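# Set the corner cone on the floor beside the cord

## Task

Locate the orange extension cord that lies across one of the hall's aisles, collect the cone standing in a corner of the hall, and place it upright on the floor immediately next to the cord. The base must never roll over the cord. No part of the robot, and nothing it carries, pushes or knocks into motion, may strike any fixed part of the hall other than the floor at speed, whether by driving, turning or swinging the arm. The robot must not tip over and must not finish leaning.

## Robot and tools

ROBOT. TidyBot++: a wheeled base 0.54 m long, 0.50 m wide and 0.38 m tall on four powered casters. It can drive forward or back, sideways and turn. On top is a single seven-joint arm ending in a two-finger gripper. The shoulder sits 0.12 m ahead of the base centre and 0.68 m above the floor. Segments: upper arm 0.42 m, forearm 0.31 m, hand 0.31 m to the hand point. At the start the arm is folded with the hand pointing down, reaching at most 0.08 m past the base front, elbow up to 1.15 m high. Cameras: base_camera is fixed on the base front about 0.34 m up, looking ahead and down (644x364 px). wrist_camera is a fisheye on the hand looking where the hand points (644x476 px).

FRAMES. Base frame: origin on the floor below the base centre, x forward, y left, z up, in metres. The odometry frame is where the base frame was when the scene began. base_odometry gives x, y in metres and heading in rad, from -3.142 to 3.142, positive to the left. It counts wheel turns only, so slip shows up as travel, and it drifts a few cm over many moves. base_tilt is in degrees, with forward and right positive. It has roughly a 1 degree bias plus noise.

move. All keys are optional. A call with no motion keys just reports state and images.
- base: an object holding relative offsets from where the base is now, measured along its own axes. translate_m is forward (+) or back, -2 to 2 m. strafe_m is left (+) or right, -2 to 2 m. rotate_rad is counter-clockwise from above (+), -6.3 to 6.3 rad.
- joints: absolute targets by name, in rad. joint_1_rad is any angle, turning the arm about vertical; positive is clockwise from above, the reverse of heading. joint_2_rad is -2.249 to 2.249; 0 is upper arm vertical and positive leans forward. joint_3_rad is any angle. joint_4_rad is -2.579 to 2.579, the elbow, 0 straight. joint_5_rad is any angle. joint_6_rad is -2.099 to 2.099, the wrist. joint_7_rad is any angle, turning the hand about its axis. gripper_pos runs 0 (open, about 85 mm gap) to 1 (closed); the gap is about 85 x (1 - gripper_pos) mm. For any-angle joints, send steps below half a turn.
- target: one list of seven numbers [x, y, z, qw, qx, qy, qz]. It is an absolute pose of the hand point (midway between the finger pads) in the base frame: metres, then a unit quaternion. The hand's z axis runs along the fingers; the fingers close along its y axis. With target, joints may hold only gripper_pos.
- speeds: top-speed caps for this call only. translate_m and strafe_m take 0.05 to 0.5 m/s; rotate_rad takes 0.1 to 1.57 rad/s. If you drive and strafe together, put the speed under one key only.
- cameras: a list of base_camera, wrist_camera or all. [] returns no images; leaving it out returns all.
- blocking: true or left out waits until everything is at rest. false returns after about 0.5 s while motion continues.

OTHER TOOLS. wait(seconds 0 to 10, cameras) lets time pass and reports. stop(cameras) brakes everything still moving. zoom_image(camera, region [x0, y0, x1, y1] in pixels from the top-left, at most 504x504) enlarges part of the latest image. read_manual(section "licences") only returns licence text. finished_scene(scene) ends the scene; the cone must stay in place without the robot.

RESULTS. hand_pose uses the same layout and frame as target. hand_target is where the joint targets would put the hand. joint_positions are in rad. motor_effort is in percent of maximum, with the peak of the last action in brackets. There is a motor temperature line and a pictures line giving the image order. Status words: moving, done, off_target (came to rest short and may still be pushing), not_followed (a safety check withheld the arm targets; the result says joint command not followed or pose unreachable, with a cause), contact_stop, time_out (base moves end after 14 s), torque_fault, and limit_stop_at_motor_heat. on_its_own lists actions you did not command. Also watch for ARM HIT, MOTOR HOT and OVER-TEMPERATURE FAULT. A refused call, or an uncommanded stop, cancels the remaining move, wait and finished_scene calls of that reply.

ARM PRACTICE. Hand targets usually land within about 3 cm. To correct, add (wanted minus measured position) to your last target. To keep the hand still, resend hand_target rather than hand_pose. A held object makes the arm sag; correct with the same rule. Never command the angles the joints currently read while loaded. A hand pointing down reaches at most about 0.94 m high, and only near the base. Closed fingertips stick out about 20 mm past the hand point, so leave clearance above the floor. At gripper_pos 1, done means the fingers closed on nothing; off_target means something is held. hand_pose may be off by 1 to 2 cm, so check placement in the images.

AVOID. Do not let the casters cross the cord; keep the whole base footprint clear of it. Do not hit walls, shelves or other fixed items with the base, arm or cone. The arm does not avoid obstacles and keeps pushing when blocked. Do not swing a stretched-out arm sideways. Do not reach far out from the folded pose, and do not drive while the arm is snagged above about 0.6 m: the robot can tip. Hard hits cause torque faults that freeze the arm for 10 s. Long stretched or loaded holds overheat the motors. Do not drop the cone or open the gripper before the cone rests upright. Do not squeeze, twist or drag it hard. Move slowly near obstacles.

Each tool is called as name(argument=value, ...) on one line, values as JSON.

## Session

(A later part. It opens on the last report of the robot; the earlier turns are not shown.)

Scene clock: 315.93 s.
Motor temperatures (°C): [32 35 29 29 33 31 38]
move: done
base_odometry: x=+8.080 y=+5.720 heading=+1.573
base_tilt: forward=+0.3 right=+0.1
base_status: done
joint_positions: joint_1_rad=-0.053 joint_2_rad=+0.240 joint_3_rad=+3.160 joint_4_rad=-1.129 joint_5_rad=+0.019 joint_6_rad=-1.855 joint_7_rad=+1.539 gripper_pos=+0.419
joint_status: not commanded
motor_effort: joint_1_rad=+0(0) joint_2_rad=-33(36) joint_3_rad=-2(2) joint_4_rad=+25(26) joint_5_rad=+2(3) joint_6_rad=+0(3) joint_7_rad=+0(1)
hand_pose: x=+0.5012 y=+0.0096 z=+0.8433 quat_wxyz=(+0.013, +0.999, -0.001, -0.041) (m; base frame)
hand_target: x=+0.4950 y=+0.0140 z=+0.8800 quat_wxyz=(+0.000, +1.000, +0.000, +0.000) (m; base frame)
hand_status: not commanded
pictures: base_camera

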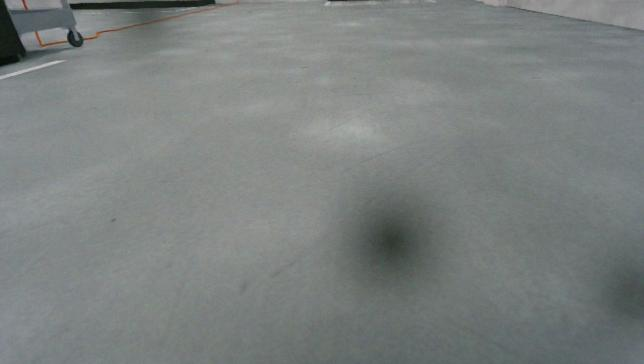

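move(base={"translate_m": 2.0}, cameras=["base_camera"])

zoom_image(camera="base_camera", region=[0, 0, 320, 180])

Scene clock: 351.20 s.
Motor temperatures (°C): [32 35 29 29 33 31 38]
move: done
base_odometry: x=+8.077 y=+7.721 heading=+1.573
base_tilt: forward=+0.4 right=+0.1
base_status: done
joint_positions: joint_1_rad=-0.053 joint_2_rad=+0.239 joint_3_rad=+3.160 joint_4_rad=-1.129 joint_5_rad=+0.019 joint_6_rad=-1.856 joint_7_rad=+1.539 gripper_pos=+0.419
joint_status: not commanded
motor_effort: joint_1_rad=+0(0) joint_2_rad=-33(37) joint_3_rad=-1(2) joint_4_rad=+25(26) joint_5_rad=+2(3) joint_6_rad=+0(3) joint_7_rad=+0(1)
hand_pose: x=+0.5008 y=+0.0095 z=+0.8439 quat_wxyz=(+0.013, +0.999, -0.001, -0.041) (m; base frame)
hand_target: x=+0.4950 y=+0.0140 z=+0.8800 quat_wxyz=(+0.000, +1.000, +0.000, +0.000) (m; base frame)
hand_status: not commanded
pictures: base_camera

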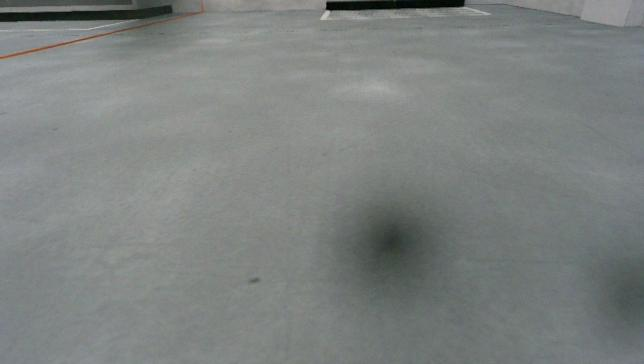

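Scaled by 1.575.

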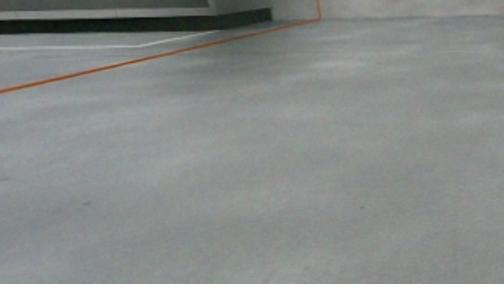

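move(base={"translate_m": 2.0, "strafe_m": 0.4}, cameras=[])

move(base={"translate_m": 1.13, "strafe_m": 0.38, "rotate_rad": 1.468}, speeds={"rotate_rad": 0.8}, cameras=["base_camera"])

Scene clock: 391.60 s.
Motor temperatures (°C): [32 36 29 29 33 31 38]
move: done
base_odometry: x=+7.672 y=+9.720 heading=+1.572
base_tilt: forward=+0.4 right=+0.1
base_status: done
joint_positions: joint_1_rad=-0.053 joint_2_rad=+0.238 joint_3_rad=+3.160 joint_4_rad=-1.129 joint_5_rad=+0.019 joint_6_rad=-1.857 joint_7_rad=+1.539 gripper_pos=+0.419
joint_status: not commanded
motor_effort: joint_1_rad=+0(1) joint_2_rad=-33(36) joint_3_rad=-1(2) joint_4_rad=+25(26) joint_5_rad=+2(4) joint_6_rad=-1(3) joint_7_rad=+0(1)
hand_pose: x=+0.5005 y=+0.0095 z=+0.8443 quat_wxyz=(+0.013, +0.999, -0.001, -0.041) (m; base frame)
hand_target: x=+0.4950 y=+0.0140 z=+0.8800 quat_wxyz=(+0.000, +1.000, +0.000, +0.000) (m; base frame)
hand_status: not commanded
pictures: none
No camera images: "cameras" was empty.

Scene clock: 395.40 s.
Motor temperatures (°C): [32 36 29 29 33 31 38]
move: done
base_odometry: x=+7.291 y=+10.850 heading=+3.040
base_tilt: forward=+0.4 right=+0.1
base_status: done
joint_positions: joint_1_rad=-0.044 joint_2_rad=+0.236 joint_3_rad=+3.169 joint_4_rad=-1.128 joint_5_rad=+0.019 joint_6_rad=-1.857 joint_7_rad=+1.539 gripper_pos=+0.420
joint_status: not commanded
motor_effort: joint_1_rad=+0(4) joint_2_rad=-33(35) joint_3_rad=-1(5) joint_4_rad=+24(26) joint_5_rad=+2(6) joint_6_rad=-2(3) joint_7_rad=+0(1)
hand_pose: x=+0.5006 y=+0.0033 z=+0.8450 quat_wxyz=(+0.013, +0.999, -0.010, -0.040) (m; base frame)
hand_target: x=+0.4950 y=+0.0140 z=+0.8800 quat_wxyz=(+0.000, +1.000, +0.000, +0.000) (m; base frame)
hand_status: not commanded
pictures: base_camera

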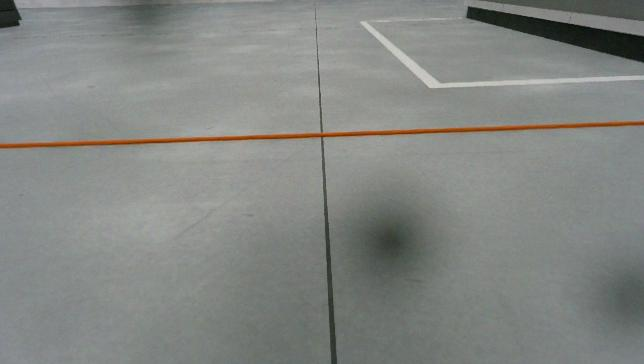

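move(base={"translate_m": 0.337, "strafe_m": 0.008, "rotate_rad": -0.203}, target=[0.52, 0.014, 0.78, 0, 1, 0, 0], cameras=["base_camera", "wrist_camera"])

Scene clock: 467.60 s.
Motor temperatures (°C): [32 36 29 29 33 31 38]
move: off_target
base_odometry: x=+6.955 y=+10.876 heading=+2.836
base_tilt: forward=+0.4 right=+0.1
base_status: done
joint_positions: joint_1_rad=-0.042 joint_2_rad=+0.256 joint_3_rad=+3.164 joint_4_rad=-1.388 joint_5_rad=+0.018 joint_6_rad=-1.571 joint_7_rad=+1.539 gripper_pos=+0.420
joint_status: not commanded
motor_effort: joint_1_rad=+0(5) joint_2_rad=-34(37) joint_3_rad=-1(5) joint_4_rad=+25(27) joint_5_rad=+2(7) joint_6_rad=-1(4) joint_7_rad=+0(1)
hand_pose: x=+0.5164 y=+0.0045 z=+0.7557 quat_wxyz=(+0.013, +0.999, -0.005, -0.036) (m; base frame)
hand_target: x=+0.5200 y=+0.0140 z=+0.7800 quat_wxyz=(+0.000, +1.000, +0.000, +0.000) (m; base frame)
hand_status: off_target (0.026 m and 4.4 deg from the pose sent, 0.069 m and 4.9 deg at the start)
pictures: base_camera, wrist_camera
camera_calibration:
wrist_camera: T_world_to_cam=[[0.0042978, -0.999654, -0.0259381, 0.0247766], [-0.996419, -0.00647121, 0.0842992, 0.500352], [-0.0844379, 0.0254829, -0.996103, 0.929411], [0, 0, 0, 1]] pos_world=[0.576931, 0.00432181, 0.884252]

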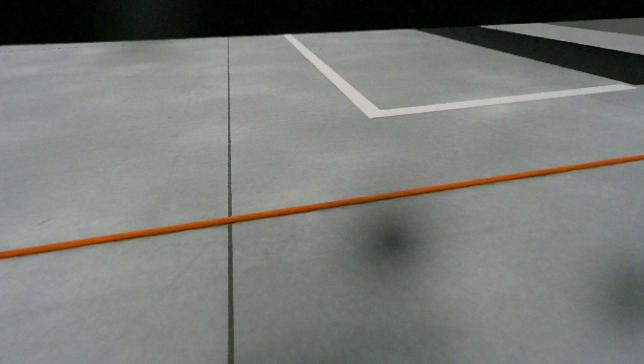

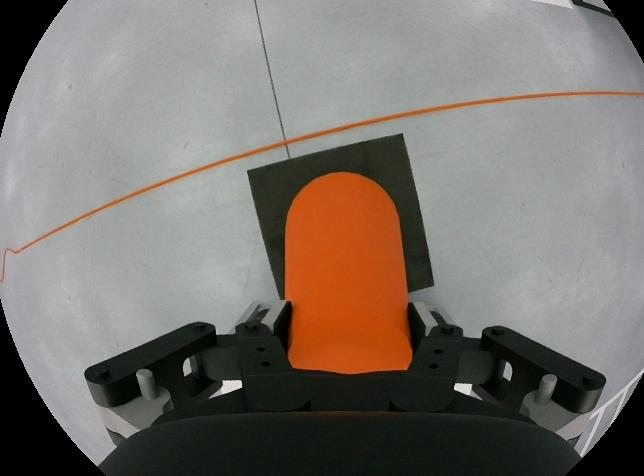

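move(base={"translate_m": 0.012}, target=[0.52, 0.014, 0.62, -0.003, 0.999, 0, 0.02], cameras=["base_camera"])

move(target=[0.535, 0.012, 0.485, 0, 0.9994, 0, 0.033], cameras=["base_camera", "wrist_camera"])

Scene clock: 501.07 s.
Motor temperatures (°C): [32 36 29 29 33 31 38]
move: off_target
base_odometry: x=+6.943 y=+10.879 heading=+2.837
base_tilt: forward=+0.3 right=+0.1
base_status: done
joint_positions: joint_1_rad=-0.042 joint_2_rad=+0.315 joint_3_rad=+3.164 joint_4_rad=-1.824 joint_5_rad=+0.018 joint_6_rad=-1.044 joint_7_rad=+1.539 gripper_pos=+0.420
joint_status: not commanded
motor_effort: joint_1_rad=+0(2) joint_2_rad=-34(36) joint_3_rad=-2(2) joint_4_rad=+23(26) joint_5_rad=+2(3) joint_6_rad=+1(1) joint_7_rad=+1(1)
hand_pose: x=+0.5016 y=+0.0041 z=+0.6015 quat_wxyz=(+0.012, +1.000, -0.001, -0.021) (m; base frame)
hand_target: x=+0.5200 y=+0.0140 z=+0.6200 quat_wxyz=(-0.003, +1.000, +0.000, +0.020) (m; base frame)
hand_status: off_target (0.028 m and 4.9 deg from the pose sent, 0.136 m and 6.7 deg at the start)
pictures: base_camera

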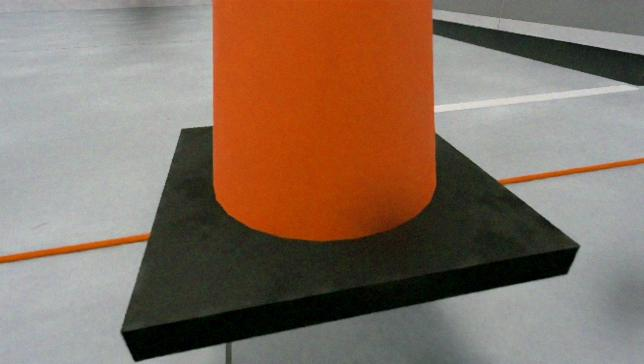

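Scene clock: 502.93 s.
Motor temperatures (°C): [32 36 29 29 33 31 38]
move: off_target
base_odometry: x=+6.943 y=+10.879 heading=+2.837
base_tilt: forward=+0.4 right=+0.1
base_status: not commanded
joint_positions: joint_1_rad=-0.042 joint_2_rad=+0.566 joint_3_rad=+3.164 joint_4_rad=-1.986 joint_5_rad=+0.018 joint_6_rad=-0.605 joint_7_rad=+1.539 gripper_pos=+0.420
joint_status: not commanded
motor_effort: joint_1_rad=+0(0) joint_2_rad=-37(41) joint_3_rad=-1(2) joint_4_rad=+15(23) joint_5_rad=+1(3) joint_6_rad=+1(2) joint_7_rad=+0(1)
hand_pose: x=+0.5148 y=+0.0049 z=+0.4643 quat_wxyz=(+0.011, +1.000, +0.003, -0.008) (m; base frame)
hand_target: x=+0.5350 y=+0.0120 z=+0.4850 quat_wxyz=(+0.000, +0.999, +0.000, +0.033) (m; base frame)
hand_status: off_target (0.030 m and 4.8 deg from the pose sent, 0.121 m and 6.3 deg at the start)
pictures: base_camera, wrist_camera
camera_calibration:
wrist_camera: T_world_to_cam=[[0.0233309, -0.999325, -0.0283794, 0.00898819], [-0.999335, -0.0241077, 0.0273469, 0.551322], [-0.0280126, 0.0277225, -0.999223, 0.611421], [0, 0, 0, 1]] pos_world=[0.567873, 0.00532311, 0.596124]

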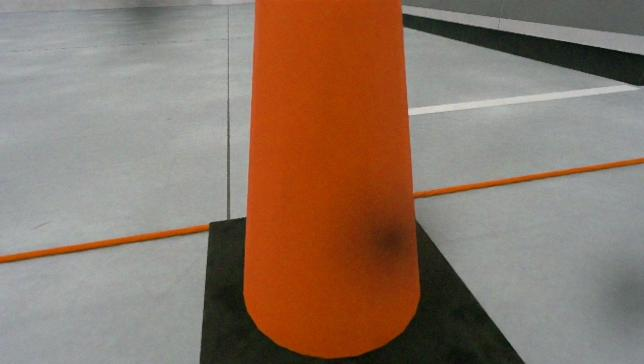

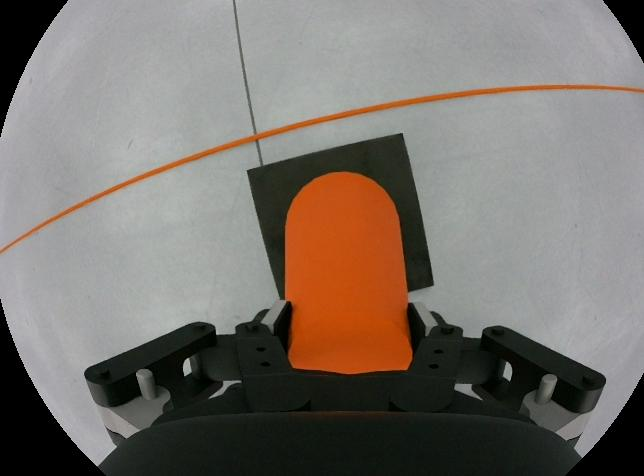

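move(target=[0.579, 0.012, 0.478, 0, 0.99865, 0, 0.052], cameras=["base_camera"])

move(target=[0.577, 0.012, 0.466, 0, 0.99865, 0, 0.050], cameras=["base_camera", "wrist_camera"])

Scene clock: 521.60 s.
Motor temperatures (°C): [32 37 29 29 33 31 38]
move: off_target
base_odometry: x=+6.943 y=+10.879 heading=+2.837
base_tilt: forward=+0.3 right=+0.1
base_status: not commanded
joint_positions: joint_1_rad=-0.042 joint_2_rad=+0.625 joint_3_rad=+3.164 joint_4_rad=-1.925 joint_5_rad=+0.018 joint_6_rad=-0.595 joint_7_rad=+1.539 gripper_pos=+0.420
joint_status: not commanded
motor_effort: joint_1_rad=+0(0) joint_2_rad=-41(41) joint_3_rad=-1(2) joint_4_rad=+16(16) joint_5_rad=+2(3) joint_6_rad=+2(2) joint_7_rad=+1(1)
hand_pose: x=+0.5396 y=+0.0055 z=+0.4507 quat_wxyz=(+0.011, +1.000, +0.003, -0.001) (m; base frame)
hand_target: x=+0.5790 y=+0.0120 z=+0.4780 quat_wxyz=(+0.000, +0.999, +0.000, +0.052) (m; base frame)
hand_status: off_target (0.048 m and 6.3 deg from the pose sent, 0.066 m and 7.0 deg at the start)
pictures: base_camera

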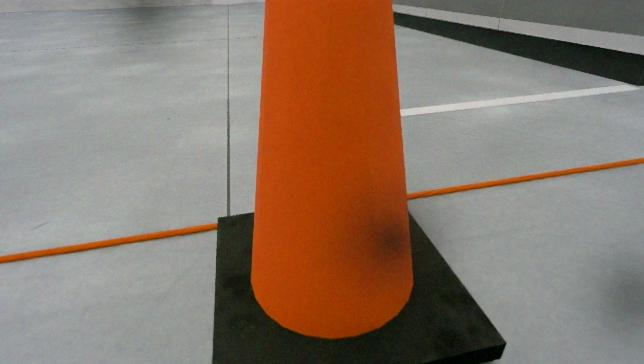

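Scene clock: 522.43 s.
Motor temperatures (°C): [32 37 29 29 33 31 38]
move: off_target
base_odometry: x=+6.943 y=+10.879 heading=+2.837
base_tilt: forward=+0.4 right=+0.1
base_status: not commanded
joint_positions: joint_1_rad=-0.042 joint_2_rad=+0.647 joint_3_rad=+3.164 joint_4_rad=-1.925 joint_5_rad=+0.018 joint_6_rad=-0.570 joint_7_rad=+1.539 gripper_pos=+0.420
joint_status: not commanded
motor_effort: joint_1_rad=+0(0) joint_2_rad=-41(42) joint_3_rad=-2(2) joint_4_rad=+16(17) joint_5_rad=+2(3) joint_6_rad=+2(3) joint_7_rad=+0(1)
hand_pose: x=+0.5422 y=+0.0055 z=+0.4413 quat_wxyz=(+0.011, +1.000, +0.004, +0.000) (m; base frame)
hand_target: x=+0.5770 y=+0.0120 z=+0.4660 quat_wxyz=(+0.000, +0.999, +0.000, +0.050) (m; base frame)
hand_status: off_target (0.043 m and 5.9 deg from the pose sent, 0.041 m and 6.1 deg at the start)
pictures: base_camera, wrist_camera
camera_calibration:
wrist_camera: T_world_to_cam=[[0.0253183, -0.999303, -0.0274189, 0.0068064], [-0.999597, -0.0256589, 0.0121398, 0.586224], [-0.0128349, 0.0271005, -0.99955, 0.581144], [0, 0, 0, 1]] pos_world=[0.593275, 0.00609421, 0.573953]

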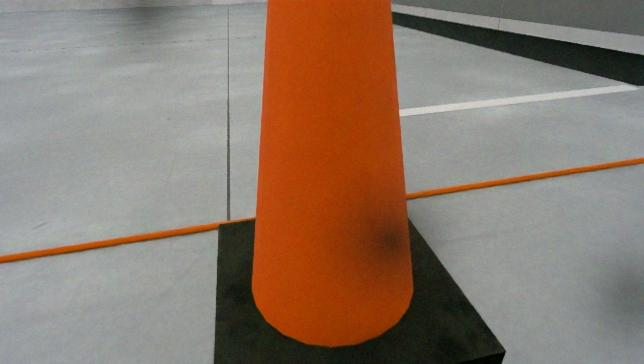

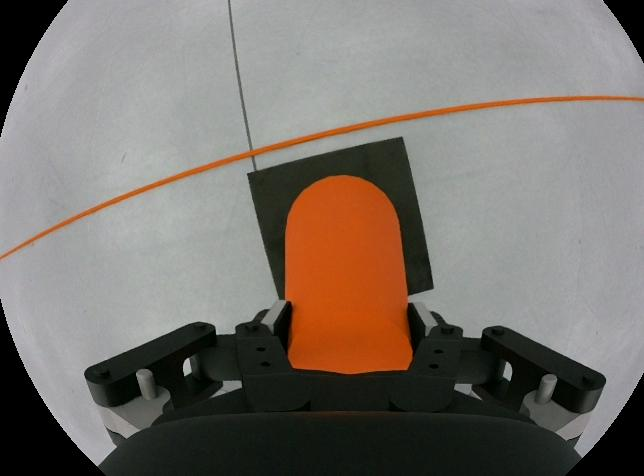

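move(target=[0.588, 0.012, 0.457, 0, 0.99885, 0, 0.048], cameras=["base_camera"])

move(target=[0.587, 0.012, 0.448, 0, 0.999, 0, 0.045], cameras=["base_camera", "wrist_camera"])

Scene clock: 537.07 s.
Motor temperatures (°C): [32 37 29 29 33 31 38]
move: off_target
base_odometry: x=+6.943 y=+10.879 heading=+2.837
base_tilt: forward=+0.4 right=+0.1
base_status: not commanded
joint_positions: joint_1_rad=-0.042 joint_2_rad=+0.673 joint_3_rad=+3.164 joint_4_rad=-1.896 joint_5_rad=+0.018 joint_6_rad=-0.569 joint_7_rad=+1.539 gripper_pos=+0.420
joint_status: not commanded
motor_effort: joint_1_rad=+0(2) joint_2_rad=-40(42) joint_3_rad=-2(3) joint_4_rad=+15(16) joint_5_rad=+2(3) joint_6_rad=+2(3) joint_7_rad=+0(1)
hand_pose: x=+0.5529 y=+0.0058 z=+0.4351 quat_wxyz=(+0.012, +1.000, +0.004, +0.002) (m; base frame)
hand_target: x=+0.5880 y=+0.0120 z=+0.4570 quat_wxyz=(+0.000, +0.999, +0.000, +0.048) (m; base frame)
hand_status: off_target (0.042 m and 5.5 deg from the pose sent, 0.049 m and 5.7 deg at the start)
pictures: base_camera

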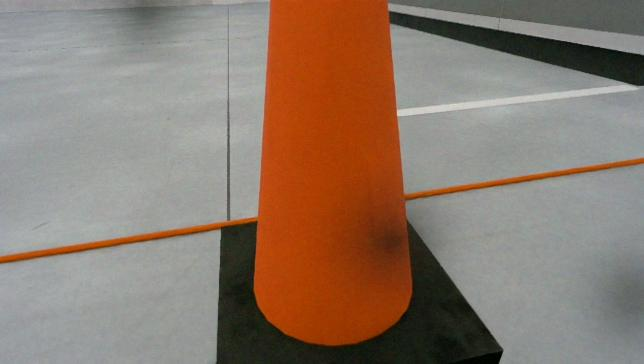

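Scene clock: 537.63 s.
Motor temperatures (°C): [32 37 29 29 33 31 38]
move: off_target
base_odometry: x=+6.943 y=+10.879 heading=+2.837
base_tilt: forward=+0.3 right=+0.1
base_status: not commanded
joint_positions: joint_1_rad=-0.042 joint_2_rad=+0.675 joint_3_rad=+3.163 joint_4_rad=-1.896 joint_5_rad=+0.018 joint_6_rad=-0.560 joint_7_rad=+1.539 gripper_pos=+0.420
joint_status: not commanded
motor_effort: joint_1_rad=+1(1) joint_2_rad=-38(41) joint_3_rad=-1(2) joint_4_rad=+13(15) joint_5_rad=+2(3) joint_6_rad=+2(2) joint_7_rad=+0(1)
hand_pose: x=+0.5554 y=+0.0060 z=+0.4344 quat_wxyz=(+0.011, +1.000, +0.004, +0.006) (m; base frame)
hand_target: x=+0.5870 y=+0.0120 z=+0.4480 quat_wxyz=(+0.000, +0.999, +0.000, +0.045) (m; base frame)
hand_status: off_target (0.035 m and 4.7 deg from the pose sent, 0.037 m and 5.1 deg at the start)
pictures: base_camera, wrist_camera
camera_calibration:
wrist_camera: T_world_to_cam=[[0.0264953, -0.999276, -0.0273014, 0.00606186], [-0.999648, -0.0265274, 0.000816059, 0.604457], [-0.0015397, 0.0272702, -0.999627, 0.568125], [0, 0, 0, 1]] pos_world=[0.604959, 0.0065993, 0.567585]

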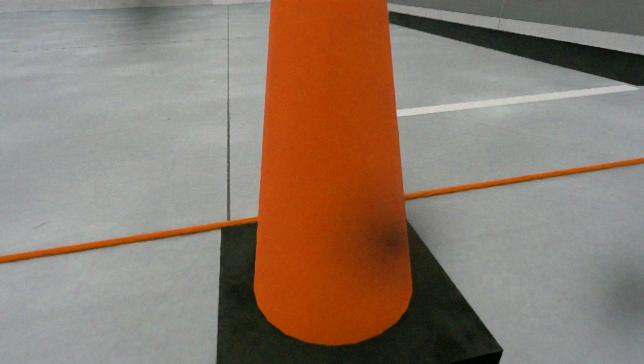

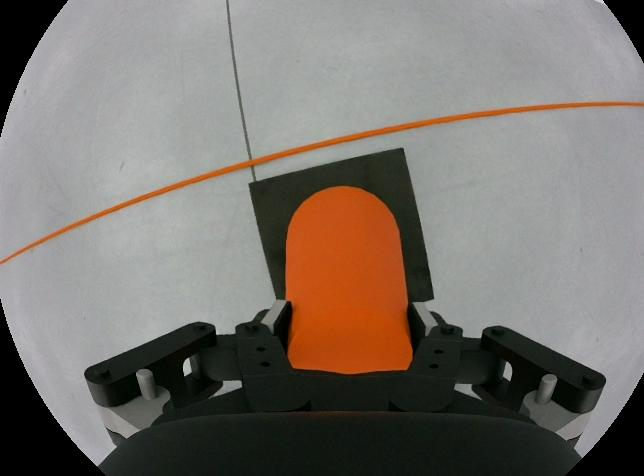

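move(target=[0.577, 0.0125, 0.436, 0, 0.9994, 0, 0.033], cameras=["base_camera"])

move(target=[0.5745, 0.0125, 0.430, 0, 0.9996, 0, 0.028], cameras=["base_camera", "wrist_camera"])

Scene clock: 549.30 s.
Motor temperatures (°C): [32 37 29 29 33 31 38]
move: off_target
base_odometry: x=+6.943 y=+10.879 heading=+2.837
base_tilt: forward=+0.4 right=+0.1
base_status: not commanded
joint_positions: joint_1_rad=-0.042 joint_2_rad=+0.677 joint_3_rad=+3.162 joint_4_rad=-1.896 joint_5_rad=+0.018 joint_6_rad=-0.554 joint_7_rad=+1.539 gripper_pos=+0.420
joint_status: not commanded
motor_effort: joint_1_rad=+2(2) joint_2_rad=-34(38) joint_3_rad=-1(1) joint_4_rad=+14(14) joint_5_rad=+1(2) joint_6_rad=+4(4) joint_7_rad=+0(1)
hand_pose: x=+0.5568 y=+0.0068 z=+0.4337 quat_wxyz=(+0.011, +1.000, +0.005, +0.008) (m; base frame)
hand_target: x=+0.5770 y=+0.0125 z=+0.4360 quat_wxyz=(+0.000, +0.999, +0.000, +0.033) (m; base frame)
hand_status: off_target (0.021 m and 3.2 deg from the pose sent, 0.023 m and 3.4 deg at the start)
pictures: base_camera

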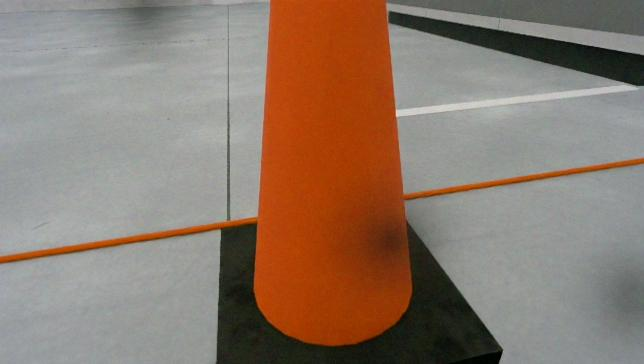

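Scene clock: 549.80 s.
Motor temperatures (°C): [32 37 29 29 33 31 38]
move: off_target
base_odometry: x=+6.943 y=+10.879 heading=+2.837
base_tilt: forward=+0.4 right=+0.1
base_status: not commanded
joint_positions: joint_1_rad=-0.042 joint_2_rad=+0.677 joint_3_rad=+3.161 joint_4_rad=-1.896 joint_5_rad=+0.018 joint_6_rad=-0.554 joint_7_rad=+1.539 gripper_pos=+0.420
joint_status: not commanded
motor_effort: joint_1_rad=+2(2) joint_2_rad=-32(34) joint_3_rad=+0(1) joint_4_rad=+12(13) joint_5_rad=+2(2) joint_6_rad=+4(4) joint_7_rad=+0(1)
hand_pose: x=+0.5566 y=+0.0071 z=+0.4335 quat_wxyz=(+0.011, +1.000, +0.005, +0.008) (m; base frame)
hand_target: x=+0.5745 y=+0.0125 z=+0.4300 quat_wxyz=(+0.000, +1.000, +0.000, +0.028) (m; base frame)
hand_status: off_target (0.019 m and 2.7 deg from the pose sent, 0.019 m and 2.7 deg at the start)
pictures: base_camera, wrist_camera
camera_calibration:
wrist_camera: T_world_to_cam=[[0.0282904, -0.999191, -0.0285995, 0.00660921], [-0.999597, -0.0282174, -0.00295333, 0.607374], [0.00214394, 0.0286715, -0.999587, 0.565119], [0, 0, 0, 1]] pos_world=[0.605731, 0.00753954, 0.566868]

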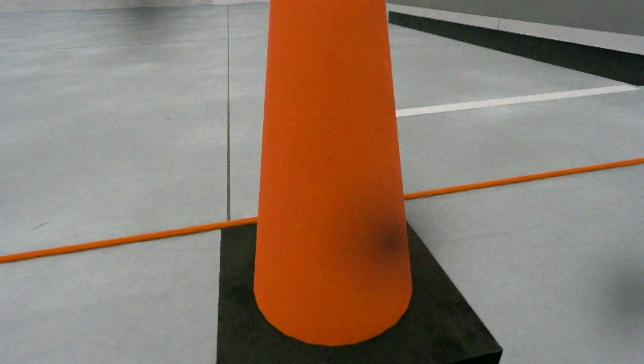

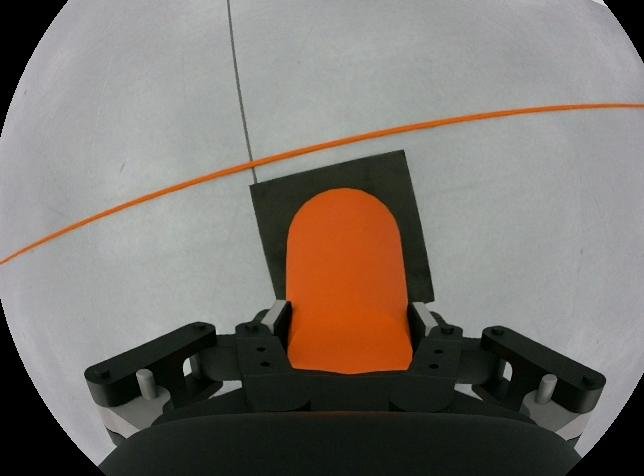

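move(target=[0.567, 0.012, 0.429, 0, 0.9998, 0, 0.021], cameras=["base_camera"])

Scene clock: 563.13 s.
Motor temperatures (°C): [32 37 29 29 33 31 38]
move: off_target
base_odometry: x=+6.943 y=+10.879 heading=+2.837
base_tilt: forward=+0.3 right=+0.1
base_status: not commanded
joint_positions: joint_1_rad=-0.042 joint_2_rad=+0.677 joint_3_rad=+3.161 joint_4_rad=-1.896 joint_5_rad=+0.018 joint_6_rad=-0.554 joint_7_rad=+1.539 gripper_pos=+0.420
joint_status: not commanded
motor_effort: joint_1_rad=+2(2) joint_2_rad=-31(32) joint_3_rad=+0(1) joint_4_rad=+12(13) joint_5_rad=+2(2) joint_6_rad=+3(4) joint_7_rad=+0(1)
hand_pose: x=+0.5566 y=+0.0071 z=+0.4335 quat_wxyz=(+0.011, +1.000, +0.005, +0.008) (m; base frame)
hand_target: x=+0.5670 y=+0.0120 z=+0.4290 quat_wxyz=(+0.000, +1.000, +0.000, +0.021) (m; base frame)
hand_status: off_target (0.012 m and 2.1 deg from the pose sent, 0.012 m and 2.0 deg at the start)
pictures: base_camera

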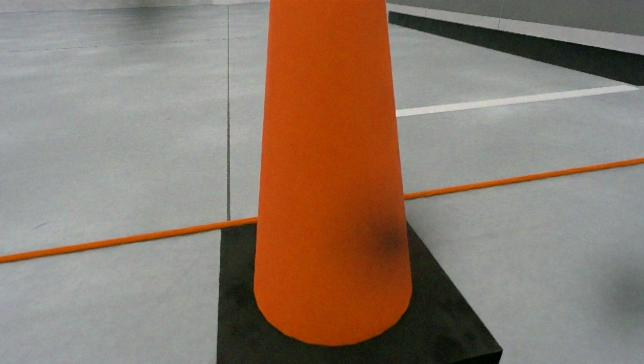

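move(joints={"gripper_pos": 0.0}, cameras=["base_camera", "wrist_camera"])

Scene clock: 567.40 s.
Motor temperatures (°C): [32 37 29 29 33 31 38]
move: done
base_odometry: x=+6.943 y=+10.879 heading=+2.837
base_tilt: forward=+0.3 right=+0.1
base_status: not commanded
joint_positions: joint_1_rad=-0.041 joint_2_rad=+0.683 joint_3_rad=+3.161 joint_4_rad=-1.896 joint_5_rad=+0.018 joint_6_rad=-0.548 joint_7_rad=+1.539 gripper_pos=+0.000
joint_status: all done
motor_effort: joint_1_rad=+0(2) joint_2_rad=-32(36) joint_3_rad=-1(2) joint_4_rad=+11(13) joint_5_rad=+2(3) joint_6_rad=+2(4) joint_7_rad=+0(1)
hand_pose: x=+0.5570 y=+0.0068 z=+0.4308 quat_wxyz=(+0.011, +1.000, +0.005, +0.008) (m; base frame)
hand_target: x=+0.5670 y=+0.0120 z=+0.4290 quat_wxyz=(+0.000, +1.000, +0.000, +0.021) (m; base frame)
hand_status: not commanded
pictures: base_camera, wrist_camera
camera_calibration:
wrist_camera: T_world_to_cam=[[0.0276853, -0.999204, -0.0287104, 0.00662559], [-0.999614, -0.0276091, -0.00304981, 0.60779], [0.00225472, 0.0287837, -0.999583, 0.562413], [0, 0, 0, 1]] pos_world=[0.606104, 0.00721248, 0.564223]

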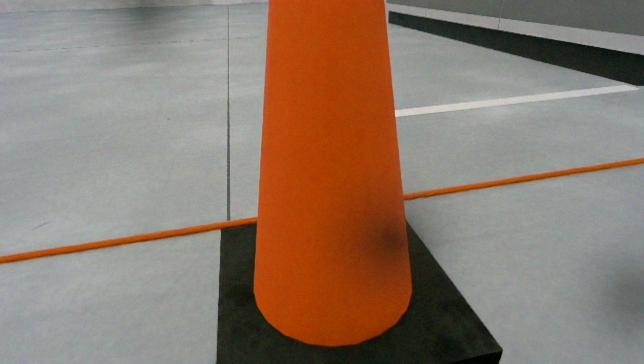

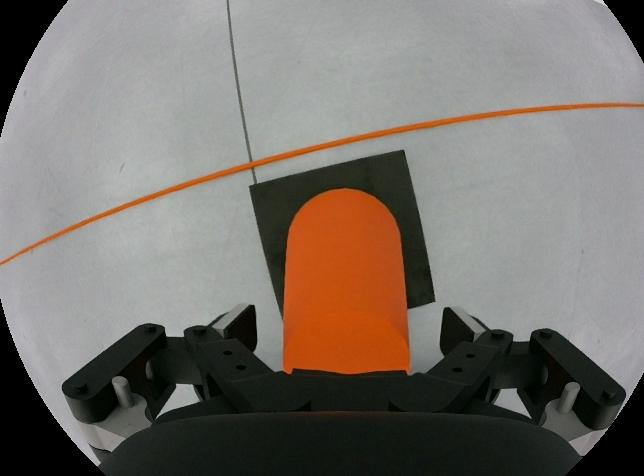

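Cone released and standing. Raise the hand and back away.

move(target=[0.565, 0.012, 0.57, 0, 0.9998, 0, 0.015], cameras=["wrist_camera"])

move(base={"translate_m": -0.4}, cameras=["base_camera", "wrist_camera"])

Scene clock: 573.97 s.
Motor temperatures (°C): [32 37 29 28 33 31 38]
move: off_target
base_odometry: x=+6.943 y=+10.879 heading=+2.837
base_tilt: forward=+0.3 right=+0.1
base_status: not commanded
joint_positions: joint_1_rad=-0.041 joint_2_rad=+0.451 joint_3_rad=+3.161 joint_4_rad=-1.762 joint_5_rad=+0.018 joint_6_rad=-0.885 joint_7_rad=+1.539 gripper_pos=+0.000
joint_status: not commanded
motor_effort: joint_1_rad=+0(0) joint_2_rad=-29(35) joint_3_rad=-1(2) joint_4_rad=+16(16) joint_5_rad=+2(3) joint_6_rad=+2(2) joint_7_rad=+0(1)
hand_pose: x=+0.5678 y=+0.0067 z=+0.5610 quat_wxyz=(+0.011, +1.000, +0.001, +0.022) (m; base frame)
hand_target: x=+0.5650 y=+0.0120 z=+0.5700 quat_wxyz=(+0.000, +1.000, +0.000, +0.015) (m; base frame)
hand_status: off_target (0.011 m and 1.5 deg from the pose sent, 0.139 m and 1.6 deg at the start)
pictures: wrist_camera
camera_calibration:
wrist_camera: T_world_to_cam=[[0.0223299, -0.999353, -0.0281859, 0.012683], [-0.999267, -0.0214335, -0.0317119, 0.634789], [0.0310873, 0.0288734, -0.9991, 0.675882], [0, 0, 0, 1]] pos_world=[0.613029, 0.00676558, 0.695761]

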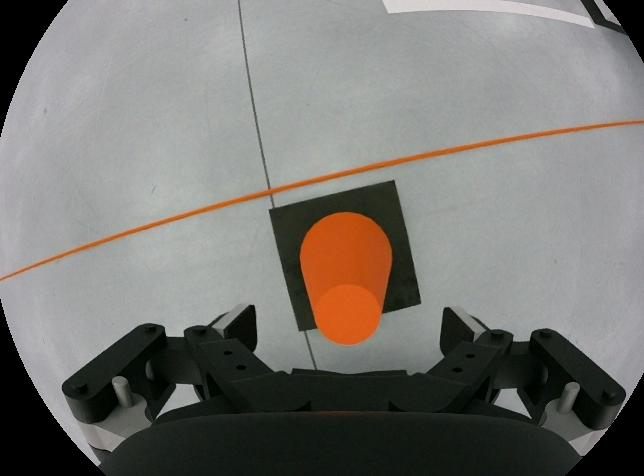

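Scene clock: 576.17 s.
Motor temperatures (°C): [32 37 29 28 33 31 38]
move: done
base_odometry: x=+7.325 y=+10.759 heading=+2.836
base_tilt: forward=+0.4 right=+0.1
base_status: done
joint_positions: joint_1_rad=-0.041 joint_2_rad=+0.450 joint_3_rad=+3.161 joint_4_rad=-1.759 joint_5_rad=+0.018 joint_6_rad=-0.894 joint_7_rad=+1.539 gripper_pos=+0.000
joint_status: not commanded
motor_effort: joint_1_rad=+0(2) joint_2_rad=-29(32) joint_3_rad=-1(3) joint_4_rad=+16(17) joint_5_rad=+2(3) joint_6_rad=+2(3) joint_7_rad=+0(1)
hand_pose: x=+0.5669 y=+0.0063 z=+0.5626 quat_wxyz=(+0.011, +1.000, +0.001, +0.020) (m; base frame)
hand_target: x=+0.5650 y=+0.0120 z=+0.5700 quat_wxyz=(+0.000, +1.000, +0.000, +0.015) (m; base frame)
hand_status: not commanded
pictures: base_camera, wrist_camera
camera_calibration:
wrist_camera: T_world_to_cam=[[0.0213054, -0.999378, -0.0281135, 0.0129156], [-0.999405, -0.020526, -0.0277267, 0.631757], [0.0271324, 0.0286875, -0.99922, 0.679784], [0, 0, 0, 1]] pos_world=[0.612662, 0.00637373, 0.697133]

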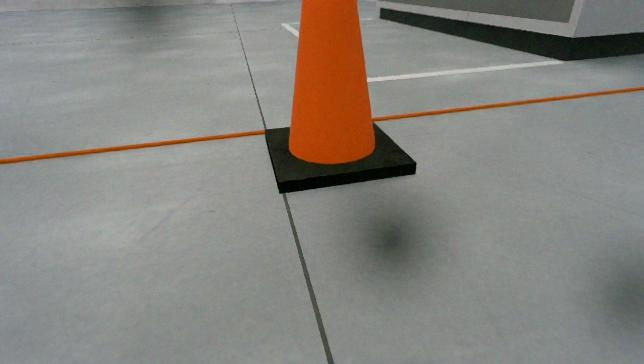

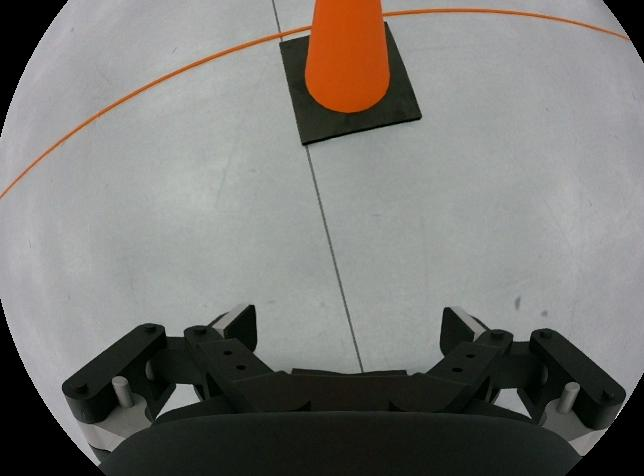

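finished_scene(scene=3)

The scene is finished: the task was done.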